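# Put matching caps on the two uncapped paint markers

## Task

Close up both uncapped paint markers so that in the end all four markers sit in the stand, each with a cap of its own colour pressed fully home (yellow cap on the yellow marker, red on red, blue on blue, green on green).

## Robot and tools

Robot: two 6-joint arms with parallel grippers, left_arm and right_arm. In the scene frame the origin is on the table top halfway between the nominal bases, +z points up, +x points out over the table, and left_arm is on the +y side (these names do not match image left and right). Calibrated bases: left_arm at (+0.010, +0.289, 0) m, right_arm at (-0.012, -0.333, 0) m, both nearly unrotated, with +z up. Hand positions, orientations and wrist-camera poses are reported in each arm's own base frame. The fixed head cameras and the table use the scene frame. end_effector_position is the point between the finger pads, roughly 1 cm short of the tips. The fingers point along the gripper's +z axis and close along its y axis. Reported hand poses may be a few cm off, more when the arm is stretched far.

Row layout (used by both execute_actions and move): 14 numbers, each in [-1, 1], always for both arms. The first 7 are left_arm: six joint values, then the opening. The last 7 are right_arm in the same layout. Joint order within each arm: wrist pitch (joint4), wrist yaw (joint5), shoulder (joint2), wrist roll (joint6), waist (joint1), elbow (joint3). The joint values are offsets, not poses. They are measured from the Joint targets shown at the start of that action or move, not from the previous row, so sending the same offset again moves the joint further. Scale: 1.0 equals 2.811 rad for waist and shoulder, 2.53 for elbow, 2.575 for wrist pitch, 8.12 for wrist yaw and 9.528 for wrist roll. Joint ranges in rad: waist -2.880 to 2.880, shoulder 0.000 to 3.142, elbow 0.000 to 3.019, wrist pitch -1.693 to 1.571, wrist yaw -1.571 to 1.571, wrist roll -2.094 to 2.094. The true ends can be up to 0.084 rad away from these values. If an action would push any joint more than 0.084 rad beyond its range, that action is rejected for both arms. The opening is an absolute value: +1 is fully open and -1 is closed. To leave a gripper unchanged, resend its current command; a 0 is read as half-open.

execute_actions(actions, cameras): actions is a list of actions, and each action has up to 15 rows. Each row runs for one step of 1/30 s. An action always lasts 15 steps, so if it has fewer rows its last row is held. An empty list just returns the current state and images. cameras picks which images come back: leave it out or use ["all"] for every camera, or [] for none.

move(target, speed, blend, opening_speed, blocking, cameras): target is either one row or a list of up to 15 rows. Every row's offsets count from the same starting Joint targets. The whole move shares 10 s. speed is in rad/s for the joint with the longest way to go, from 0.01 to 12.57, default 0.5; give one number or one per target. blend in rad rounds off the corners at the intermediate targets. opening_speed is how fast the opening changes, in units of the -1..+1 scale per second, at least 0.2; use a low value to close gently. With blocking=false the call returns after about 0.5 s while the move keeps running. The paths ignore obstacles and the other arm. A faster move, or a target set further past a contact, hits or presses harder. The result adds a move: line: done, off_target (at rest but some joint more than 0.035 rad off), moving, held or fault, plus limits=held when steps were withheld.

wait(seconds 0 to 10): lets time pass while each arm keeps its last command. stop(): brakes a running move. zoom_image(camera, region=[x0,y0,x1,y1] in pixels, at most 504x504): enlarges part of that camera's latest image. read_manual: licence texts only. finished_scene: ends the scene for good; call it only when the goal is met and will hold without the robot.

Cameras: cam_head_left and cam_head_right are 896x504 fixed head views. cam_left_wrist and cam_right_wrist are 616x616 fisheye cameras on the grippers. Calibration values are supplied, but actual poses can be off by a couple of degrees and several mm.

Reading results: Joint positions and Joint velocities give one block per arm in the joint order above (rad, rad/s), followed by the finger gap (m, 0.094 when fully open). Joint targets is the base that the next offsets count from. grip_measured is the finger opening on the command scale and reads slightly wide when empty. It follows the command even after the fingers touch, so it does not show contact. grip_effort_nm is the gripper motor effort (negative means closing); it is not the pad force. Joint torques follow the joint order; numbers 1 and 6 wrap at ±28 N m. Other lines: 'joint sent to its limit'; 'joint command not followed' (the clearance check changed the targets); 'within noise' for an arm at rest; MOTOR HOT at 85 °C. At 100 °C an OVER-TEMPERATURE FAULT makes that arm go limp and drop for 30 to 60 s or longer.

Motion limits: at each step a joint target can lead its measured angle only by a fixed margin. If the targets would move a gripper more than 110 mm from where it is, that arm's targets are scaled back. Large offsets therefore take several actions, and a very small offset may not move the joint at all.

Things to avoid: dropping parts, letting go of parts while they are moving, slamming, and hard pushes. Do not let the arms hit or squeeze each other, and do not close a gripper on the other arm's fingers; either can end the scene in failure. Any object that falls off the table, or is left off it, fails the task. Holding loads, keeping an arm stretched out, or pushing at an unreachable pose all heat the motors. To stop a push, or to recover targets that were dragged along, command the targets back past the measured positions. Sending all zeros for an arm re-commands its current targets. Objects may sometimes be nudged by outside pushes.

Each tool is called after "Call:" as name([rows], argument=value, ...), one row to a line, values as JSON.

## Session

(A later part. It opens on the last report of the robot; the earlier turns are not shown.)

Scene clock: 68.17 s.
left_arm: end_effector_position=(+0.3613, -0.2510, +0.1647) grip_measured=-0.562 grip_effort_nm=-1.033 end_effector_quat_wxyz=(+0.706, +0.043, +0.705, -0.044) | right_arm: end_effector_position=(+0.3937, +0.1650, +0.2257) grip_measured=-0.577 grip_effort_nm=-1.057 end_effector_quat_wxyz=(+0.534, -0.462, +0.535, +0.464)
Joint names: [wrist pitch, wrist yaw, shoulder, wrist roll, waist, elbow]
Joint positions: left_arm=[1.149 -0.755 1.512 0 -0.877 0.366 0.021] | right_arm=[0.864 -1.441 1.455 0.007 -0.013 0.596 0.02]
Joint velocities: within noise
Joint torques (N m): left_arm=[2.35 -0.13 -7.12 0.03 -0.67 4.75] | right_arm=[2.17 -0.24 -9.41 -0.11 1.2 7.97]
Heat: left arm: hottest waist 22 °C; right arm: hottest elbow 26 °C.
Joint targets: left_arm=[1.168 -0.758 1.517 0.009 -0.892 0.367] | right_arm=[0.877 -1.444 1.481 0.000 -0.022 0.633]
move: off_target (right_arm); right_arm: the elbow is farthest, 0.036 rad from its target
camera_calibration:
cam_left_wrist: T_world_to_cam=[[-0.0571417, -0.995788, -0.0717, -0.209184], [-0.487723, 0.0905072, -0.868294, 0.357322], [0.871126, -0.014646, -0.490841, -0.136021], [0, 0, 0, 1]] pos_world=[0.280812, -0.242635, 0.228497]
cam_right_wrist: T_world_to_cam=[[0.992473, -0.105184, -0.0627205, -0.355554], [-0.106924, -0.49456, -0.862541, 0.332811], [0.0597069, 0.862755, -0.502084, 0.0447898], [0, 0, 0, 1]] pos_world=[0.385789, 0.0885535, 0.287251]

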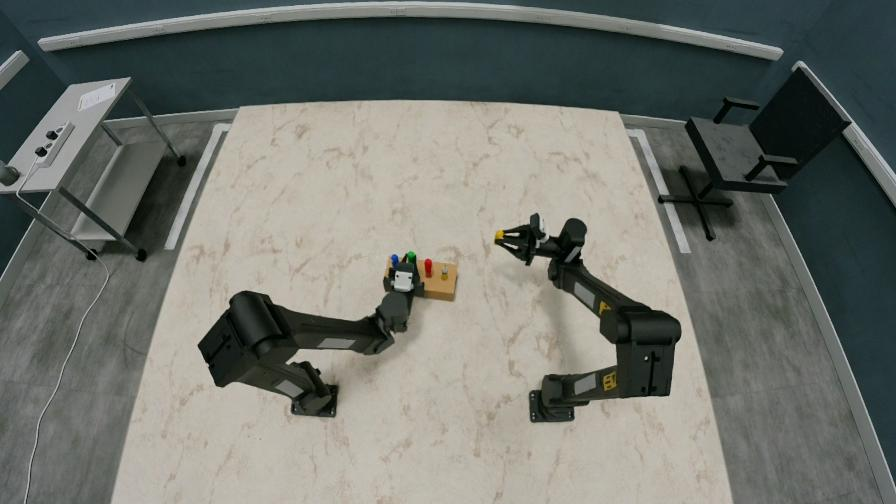

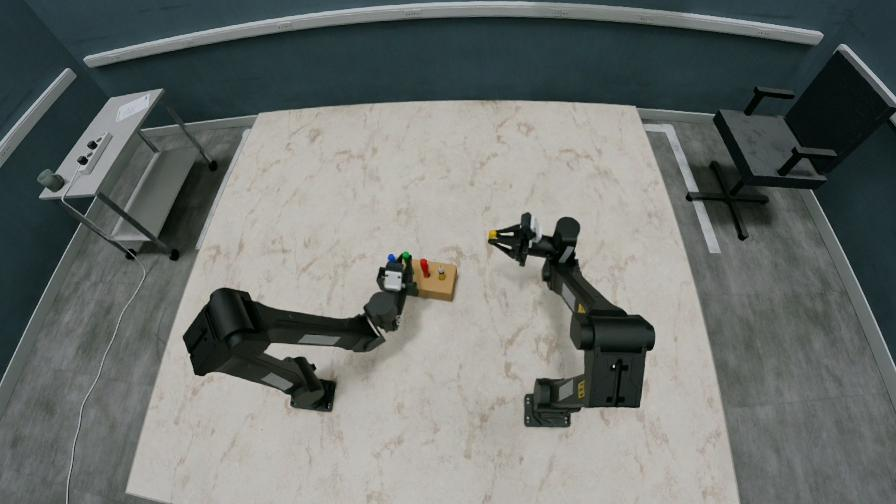

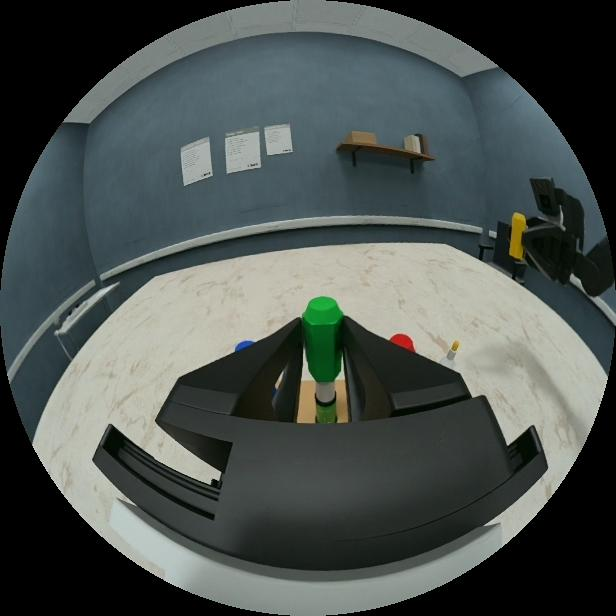

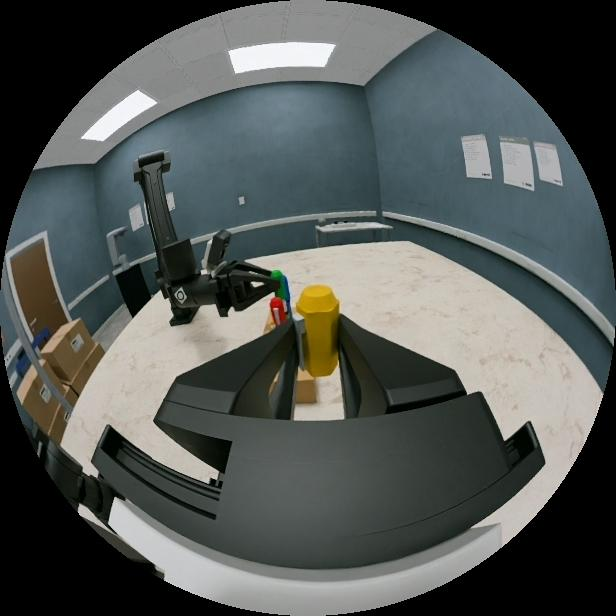

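Call:
move(target=[0.01553, 0, 0.01423, 0, 0.0003, -0.00107, -0.78, 0, 0, 0, 0, 0, 0, -0.78], speed=0.12, cameras=["cam_left_wrist", "cam_right_wrist"])

Call:
zoom_image(camera="cam_right_wrist", region=[270, 285, 300, 321])

Call:
zoom_image(camera="cam_left_wrist", region=[300, 360, 350, 420])

Scene clock: 69.63 s.
left_arm: end_effector_position=(+0.3620, -0.2519, +0.1568) grip_measured=-0.562 grip_effort_nm=-1.033 end_effector_quat_wxyz=(+0.706, +0.042, +0.705, -0.044) | right_arm: end_effector_position=(+0.3937, +0.1650, +0.2257) grip_measured=-0.577 grip_effort_nm=-1.057 end_effector_quat_wxyz=(+0.534, -0.462, +0.535, +0.464)
Joint names: [wrist pitch, wrist yaw, shoulder, wrist roll, waist, elbow]
Joint positions: left_arm=[1.189 -0.755 1.551 0 -0.877 0.366 0.021] | right_arm=[0.864 -1.441 1.455 0.007 -0.013 0.596 0.02]
Joint velocities: within noise
Joint torques (N m): left_arm=[2.33 -0.12 -7.3 0.02 -0.56 4.27] | right_arm=[2.18 -0.24 -9.41 -0.11 1.2 7.94]
Heat: left arm: hottest waist 22 °C; right arm: hottest elbow 26 °C.
Joint targets: left_arm=[1.208 -0.758 1.557 0.009 -0.891 0.365] | right_arm=[0.877 -1.444 1.481 0.000 -0.022 0.633]
move: off_target (right_arm); right_arm: the elbow is farthest, 0.037 rad from its target
camera_calibration:
cam_left_wrist: T_world_to_cam=[[-0.0571156, -0.995829, -0.0711457, -0.210746], [-0.487264, 0.0900032, -0.868604, 0.3507], [0.871385, -0.0149441, -0.490372, -0.14077], [0, 0, 0, 1]] pos_world=[0.281512, -0.243535, 0.220596]
cam_right_wrist: T_world_to_cam=[[0.992473, -0.105184, -0.0627205, -0.355554], [-0.106924, -0.49456, -0.862541, 0.332811], [0.0597069, 0.862755, -0.502084, 0.0447898], [0, 0, 0, 1]] pos_world=[0.385789, 0.0885535, 0.287251]
Images, in order (width x height): cam_left_wrist 616x616, cam_right_wrist 616x616.

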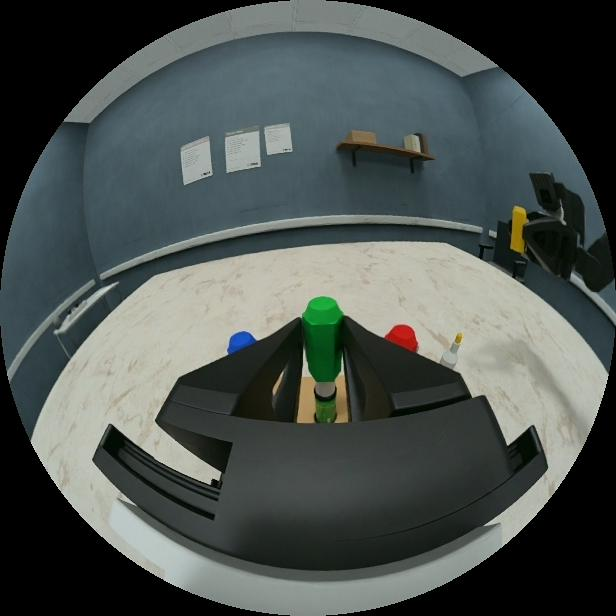

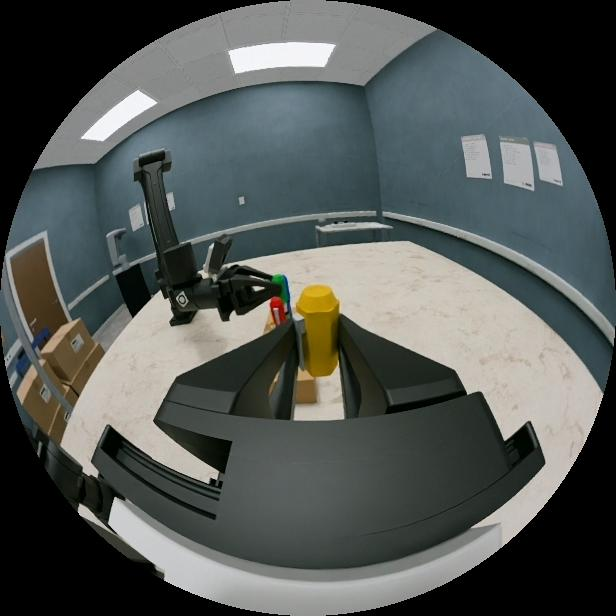

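Scaled by 14.000 from the camera's 616x616 image, which has a finer 880x880 frame.

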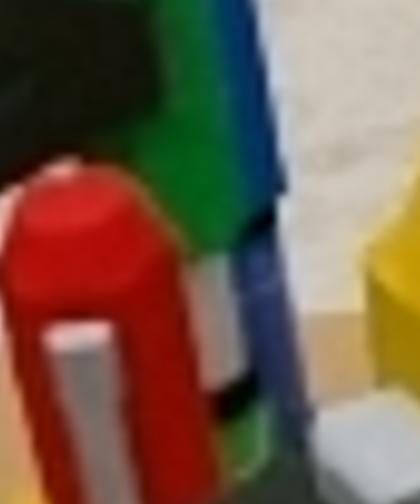

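Scaled by 8.400 from the camera's 616x616 image, which has a finer 880x880 frame.

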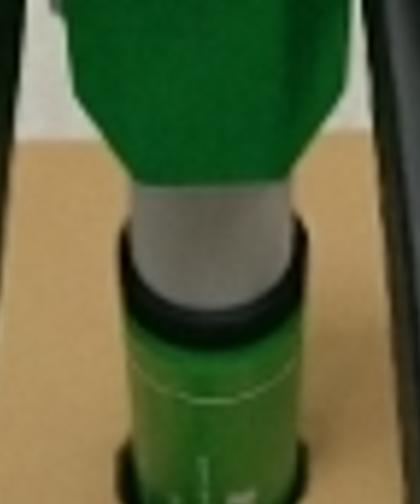

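Call:
zoom_image(camera="cam_right_wrist", region=[278, 294, 294, 318])

Call:
zoom_image(camera="cam_right_wrist", region=[266, 270, 290, 306])

Scaled by 21.000 from the camera's 616x616 image, which has a finer 880x880 frame.

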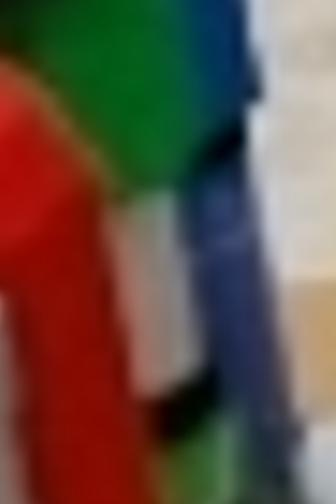

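Scaled by 14.000 from the camera's 616x616 image, which has a finer 880x880 frame.

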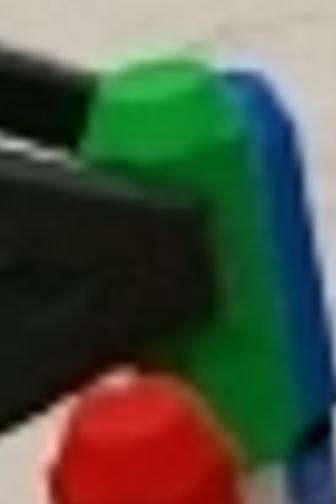

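Call:
move(target=[0.01903, 0.00099, 0.01779, 0, 0.01103, -0.00158, -0.78, 0, 0, 0, 0, 0, 0, -0.78], speed=0.08, cameras=["cam_head_left", "cam_left_wrist", "cam_right_wrist"])

Call:
zoom_image(camera="cam_right_wrist", region=[270, 285, 300, 321])

Call:
zoom_image(camera="cam_left_wrist", region=[300, 360, 350, 420])

Scene clock: 71.43 s.
left_arm: end_effector_position=(+0.3622, -0.2504, +0.1452) grip_measured=-0.562 grip_effort_nm=-1.028 end_effector_quat_wxyz=(+0.705, +0.043, +0.706, -0.042) | right_arm: end_effector_position=(+0.3937, +0.1650, +0.2257) grip_measured=-0.577 grip_effort_nm=-1.062 end_effector_quat_wxyz=(+0.534, -0.462, +0.535, +0.464)
Joint names: [wrist pitch, wrist yaw, shoulder, wrist roll, waist, elbow]
Joint positions: left_arm=[1.238 -0.753 1.6 0 -0.874 0.36 0.021] | right_arm=[0.864 -1.441 1.455 0.007 -0.013 0.596 0.02]
Joint velocities: within noise
Joint torques (N m): left_arm=[2.32 0.1 -7.47 0.03 1.61 3.96] | right_arm=[2.17 -0.24 -9.41 -0.11 1.2 7.95]
Heat: left arm: hottest waist 22 °C; right arm: hottest elbow 27 °C.
Joint targets: left_arm=[1.257 -0.750 1.607 0.009 -0.860 0.360] | right_arm=[0.877 -1.444 1.481 0.000 -0.022 0.633]
move: off_target (right_arm); right_arm: the elbow is farthest, 0.037 rad from its target
camera_calibration:
cam_left_wrist: T_world_to_cam=[[-0.05654, -0.995597, -0.0747646, -0.209789], [-0.490112, 0.092918, -0.866693, 0.342048], [0.869824, -0.0123598, -0.493207, -0.144896], [0, 0, 0, 1]] pos_world=[0.281814, -0.242439, 0.209302]
cam_right_wrist: T_world_to_cam=[[0.992473, -0.105184, -0.0627205, -0.355554], [-0.106924, -0.49456, -0.862541, 0.332811], [0.0597069, 0.862755, -0.502084, 0.0447898], [0, 0, 0, 1]] pos_world=[0.385789, 0.0885535, 0.287251]
Images, in order (width x height): cam_head_left 896x504, cam_left_wrist 616x616, cam_right_wrist 616x616.

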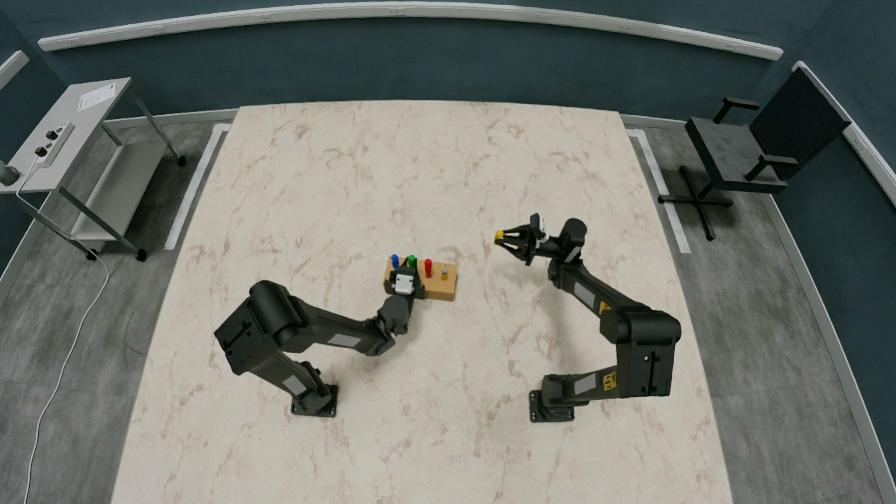

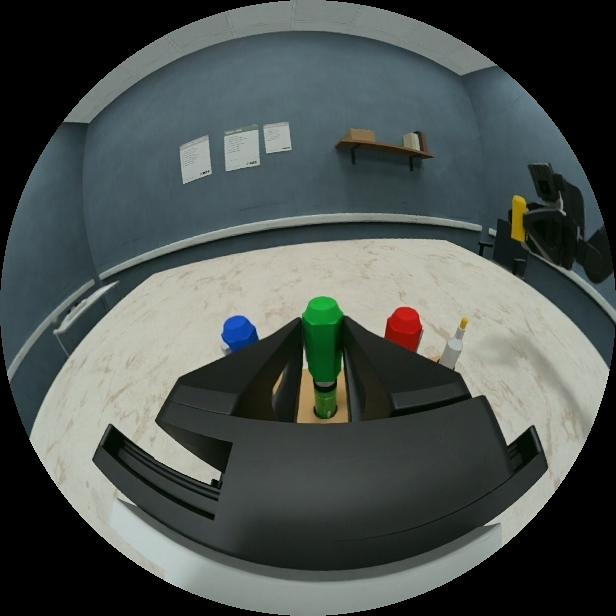

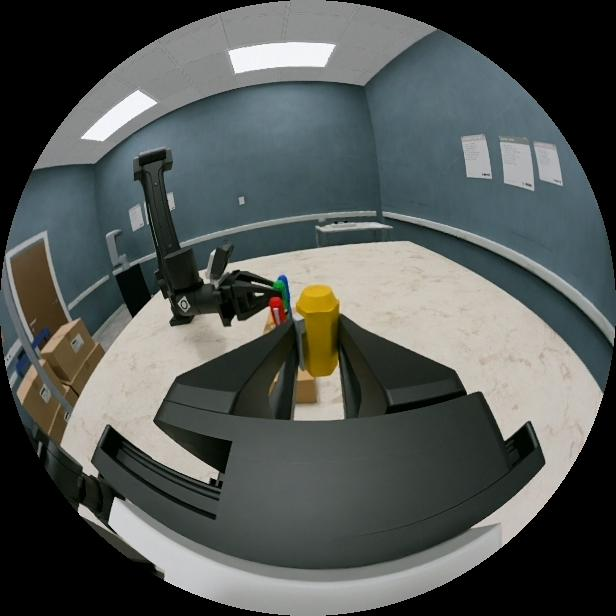

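Scaled by 14.000 from the camera's 616x616 image, which has a finer 880x880 frame.

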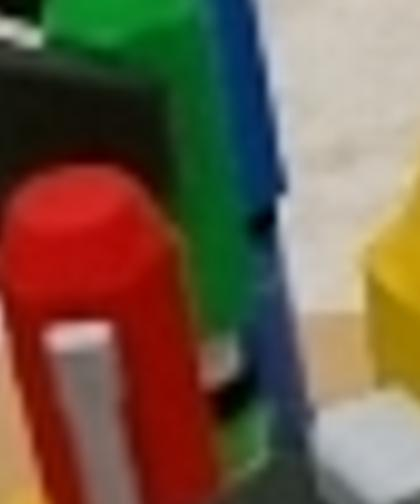

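Scaled by 8.400 from the camera's 616x616 image, which has a finer 880x880 frame.

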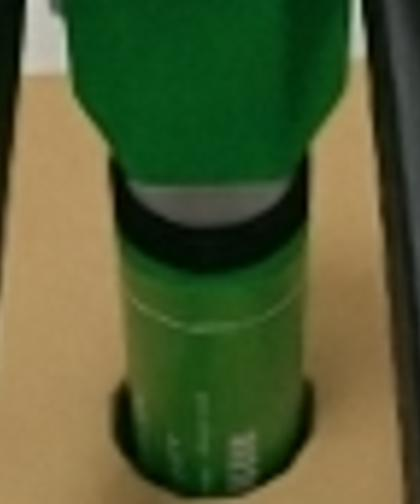

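Call:
move(target=[0.01076, 0, 0.00832, 0, 0, -0.0017, -0.78, 0, 0, 0, 0, 0, 0, -0.78], speed=0.06, cameras=["cam_left_wrist", "cam_right_wrist"])

Call:
zoom_image(camera="cam_left_wrist", region=[300, 360, 350, 420])

Call:
zoom_image(camera="cam_right_wrist", region=[270, 285, 300, 321])

Scene clock: 72.67 s.
left_arm: end_effector_position=(+0.3623, -0.2506, +0.1445) grip_measured=-0.562 grip_effort_nm=-1.033 end_effector_quat_wxyz=(+0.709, +0.039, +0.703, -0.046) | right_arm: end_effector_position=(+0.3937, +0.1650, +0.2257) grip_measured=-0.577 grip_effort_nm=-1.057 end_effector_quat_wxyz=(+0.534, -0.462, +0.535, +0.464)
Joint names: [wrist pitch, wrist yaw, shoulder, wrist roll, waist, elbow]
Joint positions: left_arm=[1.272 -0.753 1.619 0 -0.874 0.36 0.021] | right_arm=[0.864 -1.441 1.455 0.007 -0.013 0.596 0.02]
Joint velocities: within noise
Joint torques (N m): left_arm=[2.13 0.11 -7.06 0.02 1.67 3.48] | right_arm=[2.18 -0.24 -9.41 -0.11 1.14 7.97]
Heat: left arm: hottest waist 22 °C; right arm: hottest elbow 27 °C.
Joint targets: left_arm=[1.285 -0.750 1.630 0.009 -0.860 0.356] | right_arm=[0.877 -1.444 1.481 0.000 -0.022 0.633]
move: off_target (right_arm); right_arm: the elbow is farthest, 0.037 rad from its target
camera_calibration:
cam_left_wrist: T_world_to_cam=[[-0.0559029, -0.996403, -0.0636816, -0.212], [-0.4816, 0.0827811, -0.872473, 0.336743], [0.874606, -0.0181047, -0.484496, -0.149873], [0, 0, 0, 1]] pos_world=[0.281404, -0.241827, 0.207685]
cam_right_wrist: T_world_to_cam=[[0.992473, -0.105184, -0.0627205, -0.355554], [-0.106924, -0.49456, -0.862541, 0.332811], [0.0597069, 0.862755, -0.502084, 0.0447898], [0, 0, 0, 1]] pos_world=[0.385789, 0.0885535, 0.287251]
Images, in order (width x height): cam_left_wrist 616x616, cam_right_wrist 616x616.

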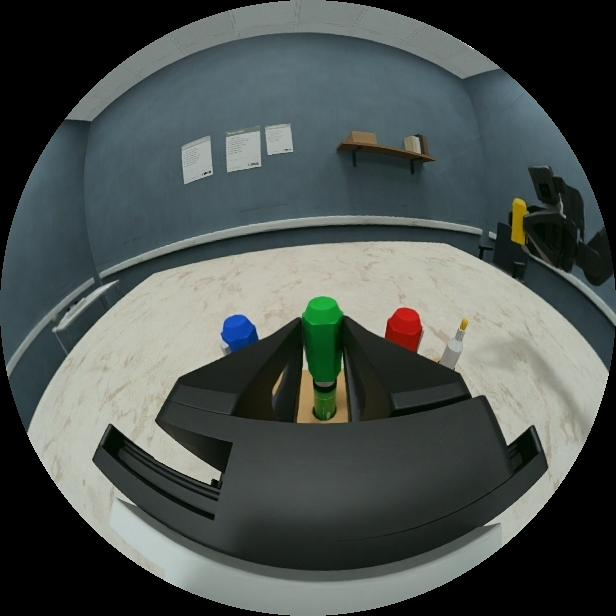

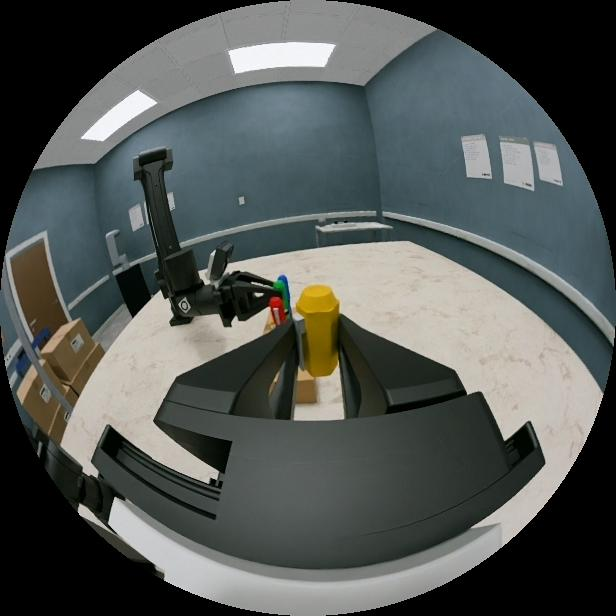

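Scaled by 8.400 from the camera's 616x616 image, which has a finer 880x880 frame.

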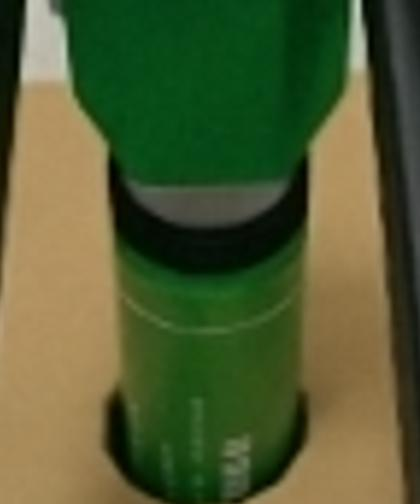

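Scaled by 14.000 from the camera's 616x616 image, which has a finer 880x880 frame.

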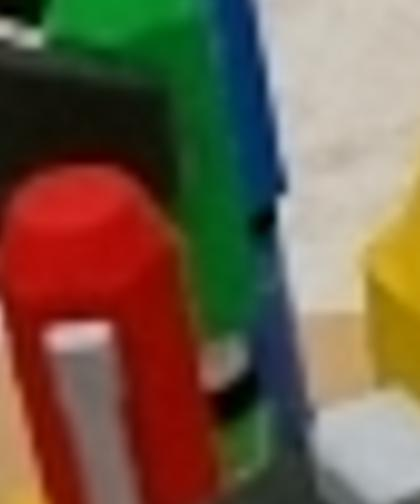

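Call:
zoom_image(camera="cam_right_wrist", region=[280, 294, 296, 318])

Call:
zoom_image(camera="cam_left_wrist", region=[308, 372, 344, 402])

Scaled by 21.000 from the camera's 616x616 image, which has a finer 880x880 frame.

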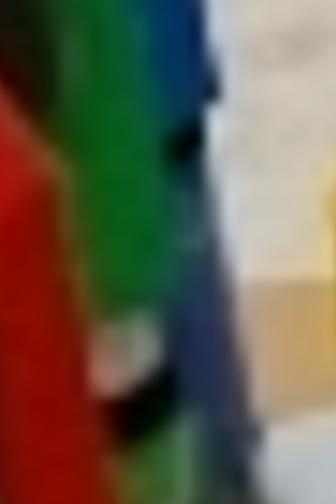

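Scaled by 14.000 from the camera's 616x616 image, which has a finer 880x880 frame.

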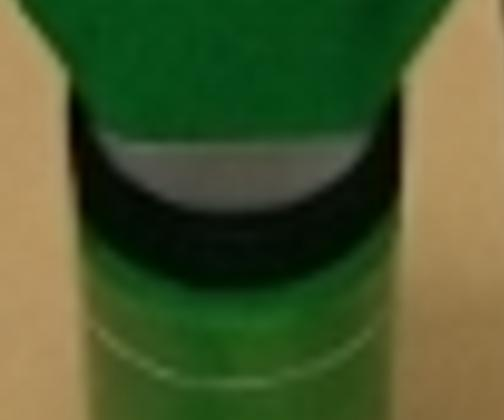

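Call:
move(target=[-0.0320, 0, 0.0096, 0, 0, -0.0092, -0.78, 0, 0, 0, 0, 0, 0, -0.78], speed=0.15, cameras=["cam_left_wrist"])

Call:
zoom_image(camera="cam_left_wrist", region=[300, 360, 350, 420])

Scene clock: 74.77 s.
left_arm: end_effector_position=(+0.3601, -0.2483, +0.1332) grip_measured=-0.562 grip_effort_nm=-1.028 end_effector_quat_wxyz=(+0.698, +0.051, +0.713, -0.035) | right_arm: end_effector_position=(+0.3937, +0.1650, +0.2257) grip_measured=-0.577 grip_effort_nm=-1.057 end_effector_quat_wxyz=(+0.534, -0.462, +0.535, +0.464)
Joint names: [wrist pitch, wrist yaw, shoulder, wrist roll, waist, elbow]
Joint positions: left_arm=[1.245 -0.752 1.627 0 -0.874 0.351 0.021] | right_arm=[0.864 -1.441 1.455 0.007 -0.013 0.596 0.02]
Joint velocities: within noise
Joint torques (N m): left_arm=[0.13 0.04 -5.83 0.02 1.61 2.29] | right_arm=[2.18 -0.24 -9.47 -0.1 1.26 7.97]
Heat: left arm: hottest waist 22 °C; right arm: hottest elbow 27 °C.
Joint targets: left_arm=[1.203 -0.750 1.657 0.009 -0.860 0.333] | right_arm=[0.877 -1.444 1.481 0.000 -0.022 0.633]
move: off_target (left_arm, right_arm); left_arm: the wrist pitch is farthest, 0.043 rad from its target; right_arm: the elbow is farthest, 0.037 rad from its target
camera_calibration:
cam_left_wrist: T_world_to_cam=[[-0.0596317, -0.993628, -0.0956382, -0.204347], [-0.505518, 0.112674, -0.855427, 0.339384], [0.860753, -0.00266377, -0.509016, -0.141336], [0, 0, 0, 1]] pos_world=[0.281034, -0.241661, 0.198833]
Images, in order (width x height): cam_left_wrist 616x616.

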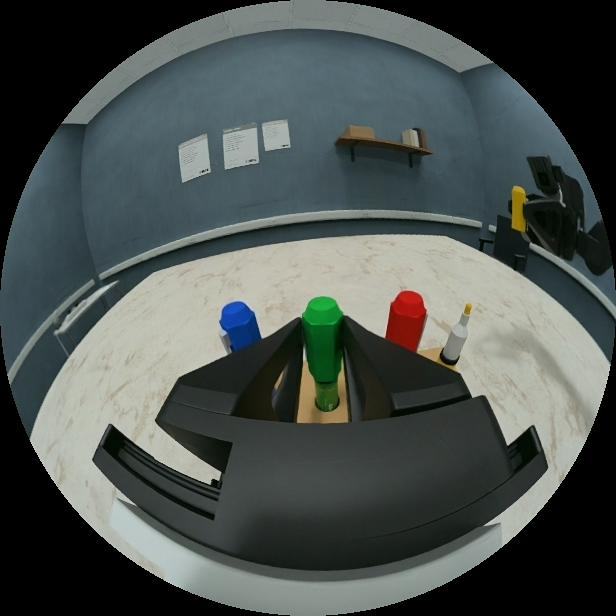

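Scaled by 8.400 from the camera's 616x616 image, which has a finer 880x880 frame.

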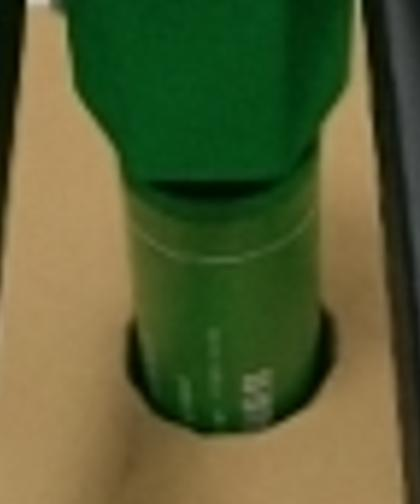

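Call:
execute_actions(actions=[], cameras=["cam_head_left", "cam_head_right", "cam_right_wrist"])

Call:
zoom_image(camera="cam_right_wrist", region=[270, 275, 300, 321])

Call:
zoom_image(camera="cam_head_right", region=[375, 235, 465, 295])

Call:
zoom_image(camera="cam_head_left", region=[375, 235, 465, 295])

Scene clock: 74.93 s.
left_arm: end_effector_position=(+0.3601, -0.2483, +0.1332) grip_measured=-0.562 grip_effort_nm=-1.033 end_effector_quat_wxyz=(+0.698, +0.051, +0.713, -0.035) | right_arm: end_effector_position=(+0.3937, +0.1650, +0.2257) grip_measured=-0.577 grip_effort_nm=-1.057 end_effector_quat_wxyz=(+0.534, -0.462, +0.535, +0.464)
Joint names: [wrist pitch, wrist yaw, shoulder, wrist roll, waist, elbow]
Joint positions: left_arm=[1.245 -0.752 1.627 0 -0.874 0.351 0.021] | right_arm=[0.864 -1.441 1.455 0.007 -0.013 0.596 0.02]
Joint velocities: within noise
Joint torques (N m): left_arm=[0.14 0.04 -5.83 0.02 1.67 2.28] | right_arm=[2.17 -0.23 -9.41 -0.11 1.14 7.95]
Heat: left arm: hottest waist 22 °C; right arm: hottest elbow 27 °C.
Joint targets: left_arm=[1.203 -0.750 1.657 0.009 -0.860 0.333] | right_arm=[0.877 -1.444 1.481 0.000 -0.022 0.633]
Tool commands: left_gripper/opening=-0.78 right_gripper/opening=-0.78
camera_calibration:
cam_right_wrist: T_world_to_cam=[[0.992473, -0.105184, -0.0627205, -0.355554], [-0.106924, -0.49456, -0.862541, 0.332811], [0.0597069, 0.862755, -0.502084, 0.0447898], [0, 0, 0, 1]] pos_world=[0.385789, 0.0885535, 0.287251]
Images, in order (width x height): cam_head_left 896x504, cam_head_right 896x504, cam_right_wrist 616x616.

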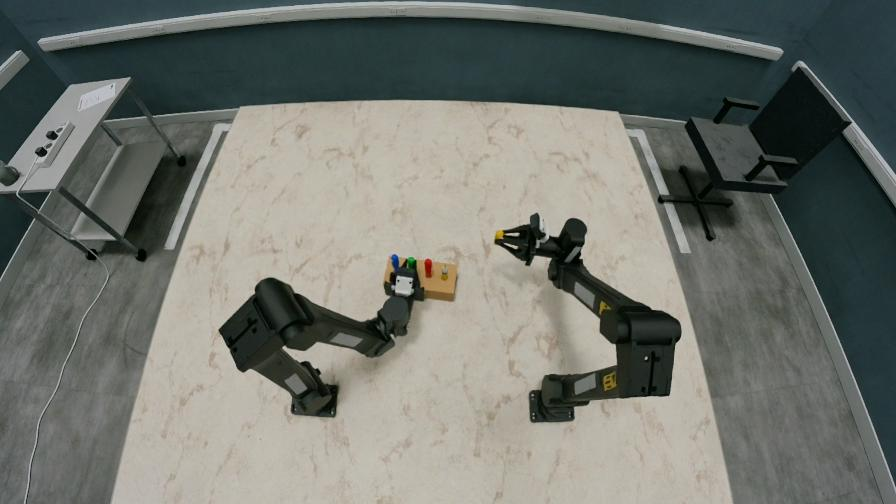

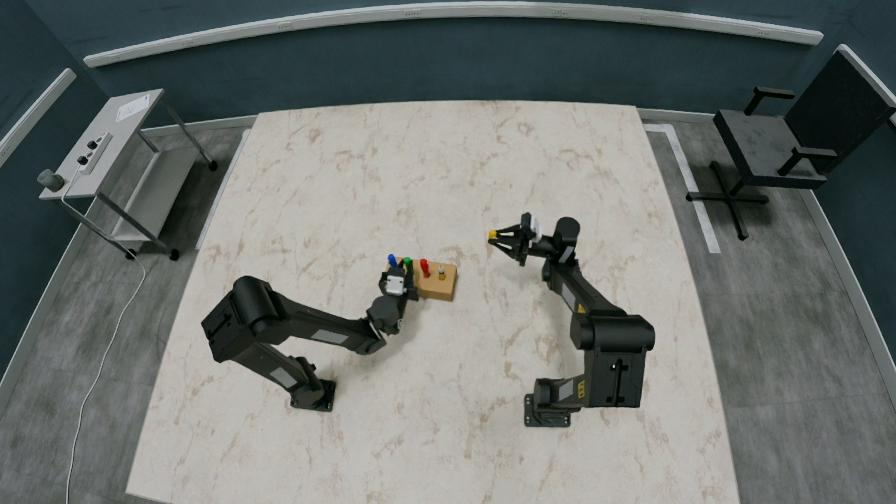

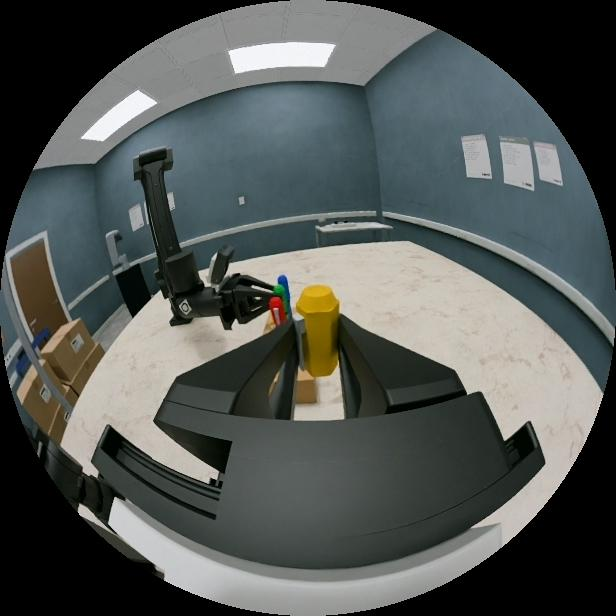

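Scaled by 10.957 from the camera's 616x616 image, which has a finer 880x880 frame.

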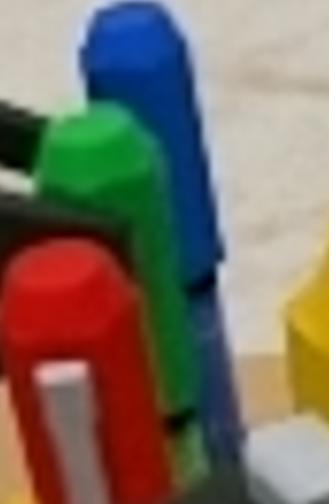

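Scaled by 5.600 from the camera's 896x504 image, which has a finer 1280x720 frame.

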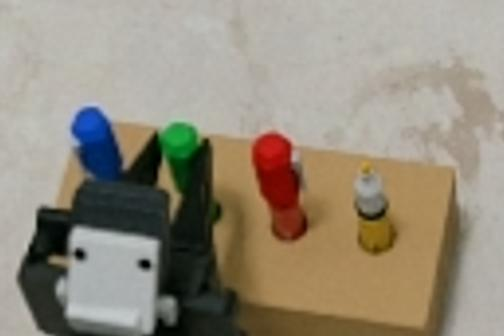

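Scaled by 5.600 from the camera's 896x504 image, which has a finer 1280x720 frame.

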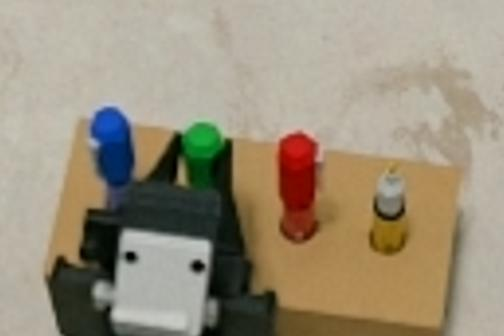

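Call:
move(target=[0.0140, 0, 0.0203, 0, 0, -0.0111, -0.78, 0, 0, 0, 0, 0, 0, -0.78], speed=0.12, cameras=["cam_left_wrist", "cam_right_wrist"])

Call:
zoom_image(camera="cam_left_wrist", region=[300, 360, 350, 420])

Call:
zoom_image(camera="cam_right_wrist", region=[270, 285, 300, 321])

Scene clock: 76.13 s.
left_arm: end_effector_position=(+0.3585, -0.2463, +0.1305) grip_measured=-0.562 grip_effort_nm=-1.028 end_effector_quat_wxyz=(+0.701, +0.048, +0.710, -0.038) | right_arm: end_effector_position=(+0.3937, +0.1650, +0.2257) grip_measured=-0.577 grip_effort_nm=-1.057 end_effector_quat_wxyz=(+0.534, -0.462, +0.535, +0.464)
Joint names: [wrist pitch, wrist yaw, shoulder, wrist roll, waist, elbow]
Joint positions: left_arm=[1.285 -0.752 1.647 0 -0.874 0.343 0.021] | right_arm=[0.864 -1.441 1.455 0.007 -0.013 0.596 0.02]
Joint velocities: within noise
Joint torques (N m): left_arm=[0.01 0.04 -3.31 0.03 1.61 0.5] | right_arm=[2.15 -0.23 -9.47 -0.11 1.2 7.97]
Heat: left arm: hottest waist 22 °C; right arm: hottest elbow 27 °C.
Joint targets: left_arm=[1.238 -0.750 1.714 0.009 -0.860 0.305] | right_arm=[0.877 -1.444 1.481 0.000 -0.022 0.633]
move: off_target (left_arm, right_arm); left_arm: the shoulder is farthest, 0.067 rad from its target; right_arm: the elbow is farthest, 0.037 rad from its target
camera_calibration:
cam_left_wrist: T_world_to_cam=[[-0.0589352, -0.994411, -0.0876032, -0.204155], [-0.499453, 0.105355, -0.859911, 0.332577], [0.864334, -0.00692532, -0.502871, -0.144333], [0, 0, 0, 1]] pos_world=[0.278827, -0.239052, 0.195521]
cam_right_wrist: T_world_to_cam=[[0.992473, -0.105184, -0.0627205, -0.355554], [-0.106924, -0.49456, -0.862541, 0.332811], [0.0597069, 0.862755, -0.502084, 0.0447898], [0, 0, 0, 1]] pos_world=[0.385789, 0.0885535, 0.287251]
Images, in order (width x height): cam_left_wrist 616x616, cam_right_wrist 616x616.

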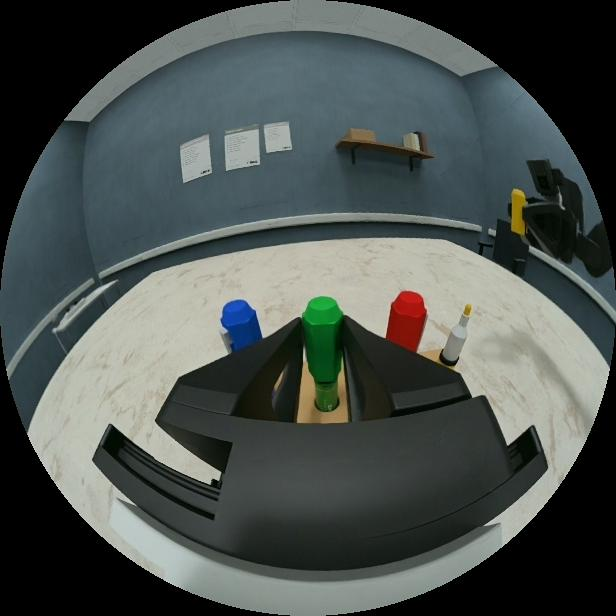

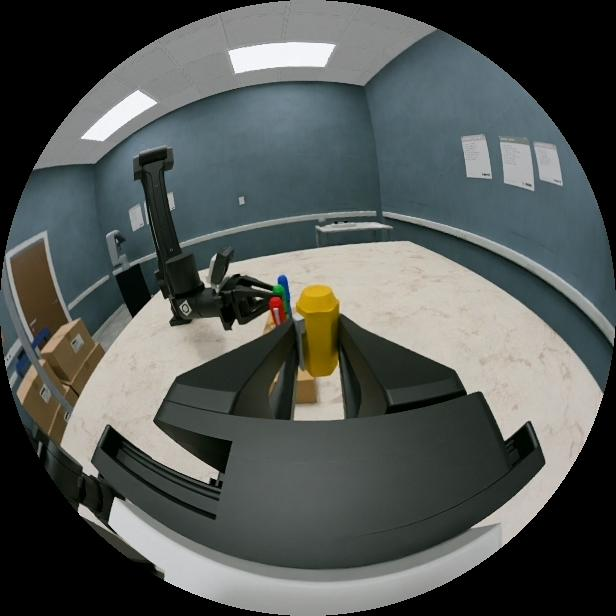

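Scaled by 8.400 from the camera's 616x616 image, which has a finer 880x880 frame.

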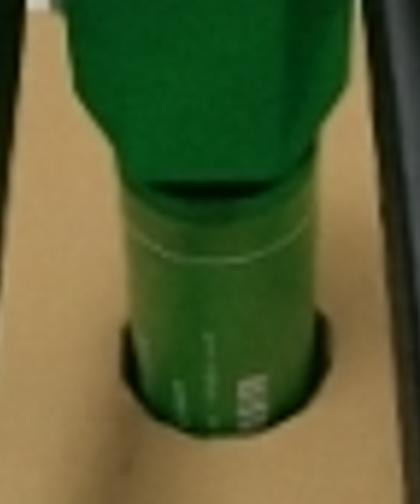

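Scaled by 14.000 from the camera's 616x616 image, which has a finer 880x880 frame.

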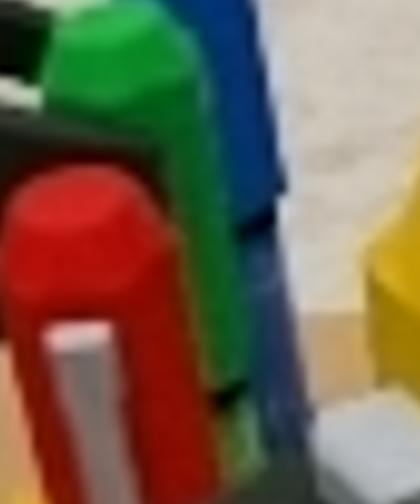

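Call:
zoom_image(camera="cam_right_wrist", region=[280, 294, 296, 318])

Call:
zoom_image(camera="cam_left_wrist", region=[308, 372, 344, 402])

Scaled by 21.000 from the camera's 616x616 image, which has a finer 880x880 frame.

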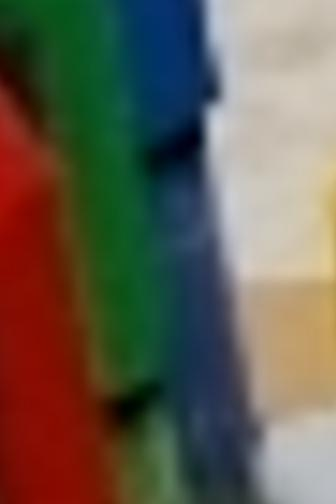

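Scaled by 14.000 from the camera's 616x616 image, which has a finer 880x880 frame.

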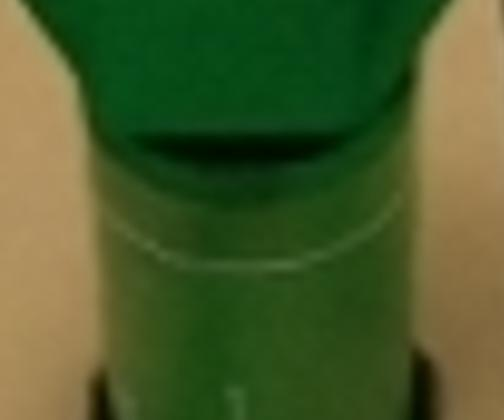

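Call:
move(target=[-0.0256, 0, 0.0199, 0, 0, -0.0146, -0.78, 0, 0, 0, 0, 0, 0, -0.78], speed=0.15, cameras=["cam_left_wrist", "cam_right_wrist"])

Call:
zoom_image(camera="cam_left_wrist", region=[308, 372, 344, 402])

Call:
zoom_image(camera="cam_right_wrist", region=[280, 294, 296, 318])

Scene clock: 77.40 s.
left_arm: end_effector_position=(+0.3580, -0.2458, +0.1256) grip_measured=-0.562 grip_effort_nm=-1.028 end_effector_quat_wxyz=(+0.698, +0.052, +0.713, -0.035) | right_arm: end_effector_position=(+0.3937, +0.1650, +0.2257) grip_measured=-0.577 grip_effort_nm=-1.062 end_effector_quat_wxyz=(+0.534, -0.462, +0.535, +0.464)
Joint names: [wrist pitch, wrist yaw, shoulder, wrist roll, waist, elbow]
Joint positions: left_arm=[1.285 -0.752 1.658 0 -0.874 0.341 0.021] | right_arm=[0.864 -1.441 1.455 0.007 -0.013 0.596 0.02]
Joint velocities: within noise
Joint torques (N m): left_arm=[-2.37 0.04 -0.32 0.02 1.67 -2.26] | right_arm=[2.18 -0.24 -9.41 -0.11 1.2 7.97]
Heat: left arm: hottest waist 22 °C; right arm: hottest elbow 27 °C.
Joint targets: left_arm=[1.173 -0.750 1.770 0.009 -0.860 0.268] | right_arm=[0.877 -1.444 1.481 0.000 -0.022 0.633]
move: off_target (left_arm, right_arm); left_arm: the wrist pitch is farthest, 0.113 rad from its target; right_arm: the elbow is farthest, 0.037 rad from its target
camera_calibration:
cam_left_wrist: T_world_to_cam=[[-0.059738, -0.993515, -0.0967483, -0.202437], [-0.506399, 0.113686, -0.854772, 0.331989], [0.860228, -0.00206914, -0.509906, -0.14288], [0, 0, 0, 1]] pos_world=[0.278935, -0.239162, 0.191334]
cam_right_wrist: T_world_to_cam=[[0.992473, -0.105184, -0.0627205, -0.355554], [-0.106924, -0.49456, -0.862541, 0.332811], [0.0597069, 0.862755, -0.502084, 0.0447898], [0, 0, 0, 1]] pos_world=[0.385789, 0.0885535, 0.287251]
Images, in order (width x height): cam_left_wrist 616x616, cam_right_wrist 616x616.

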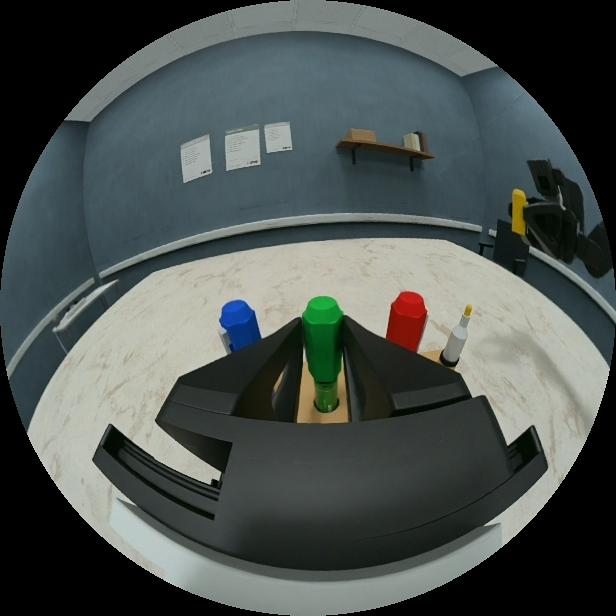

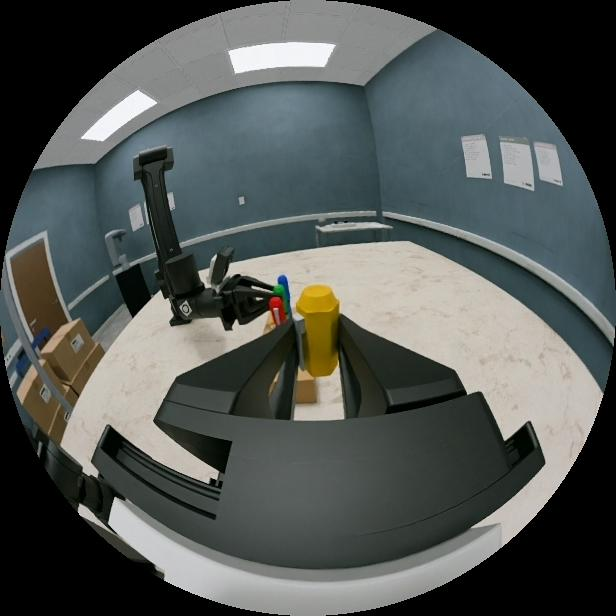

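Scaled by 14.000 from the camera's 616x616 image, which has a finer 880x880 frame.

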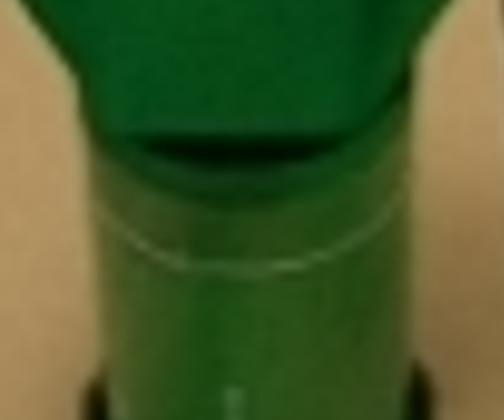

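Scaled by 21.000 from the camera's 616x616 image, which has a finer 880x880 frame.

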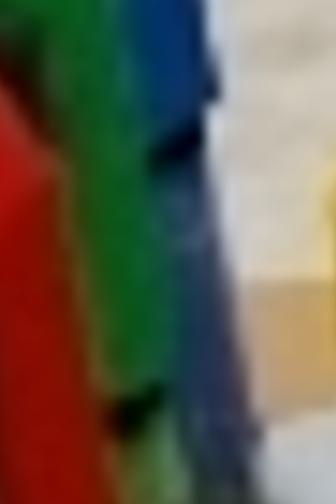

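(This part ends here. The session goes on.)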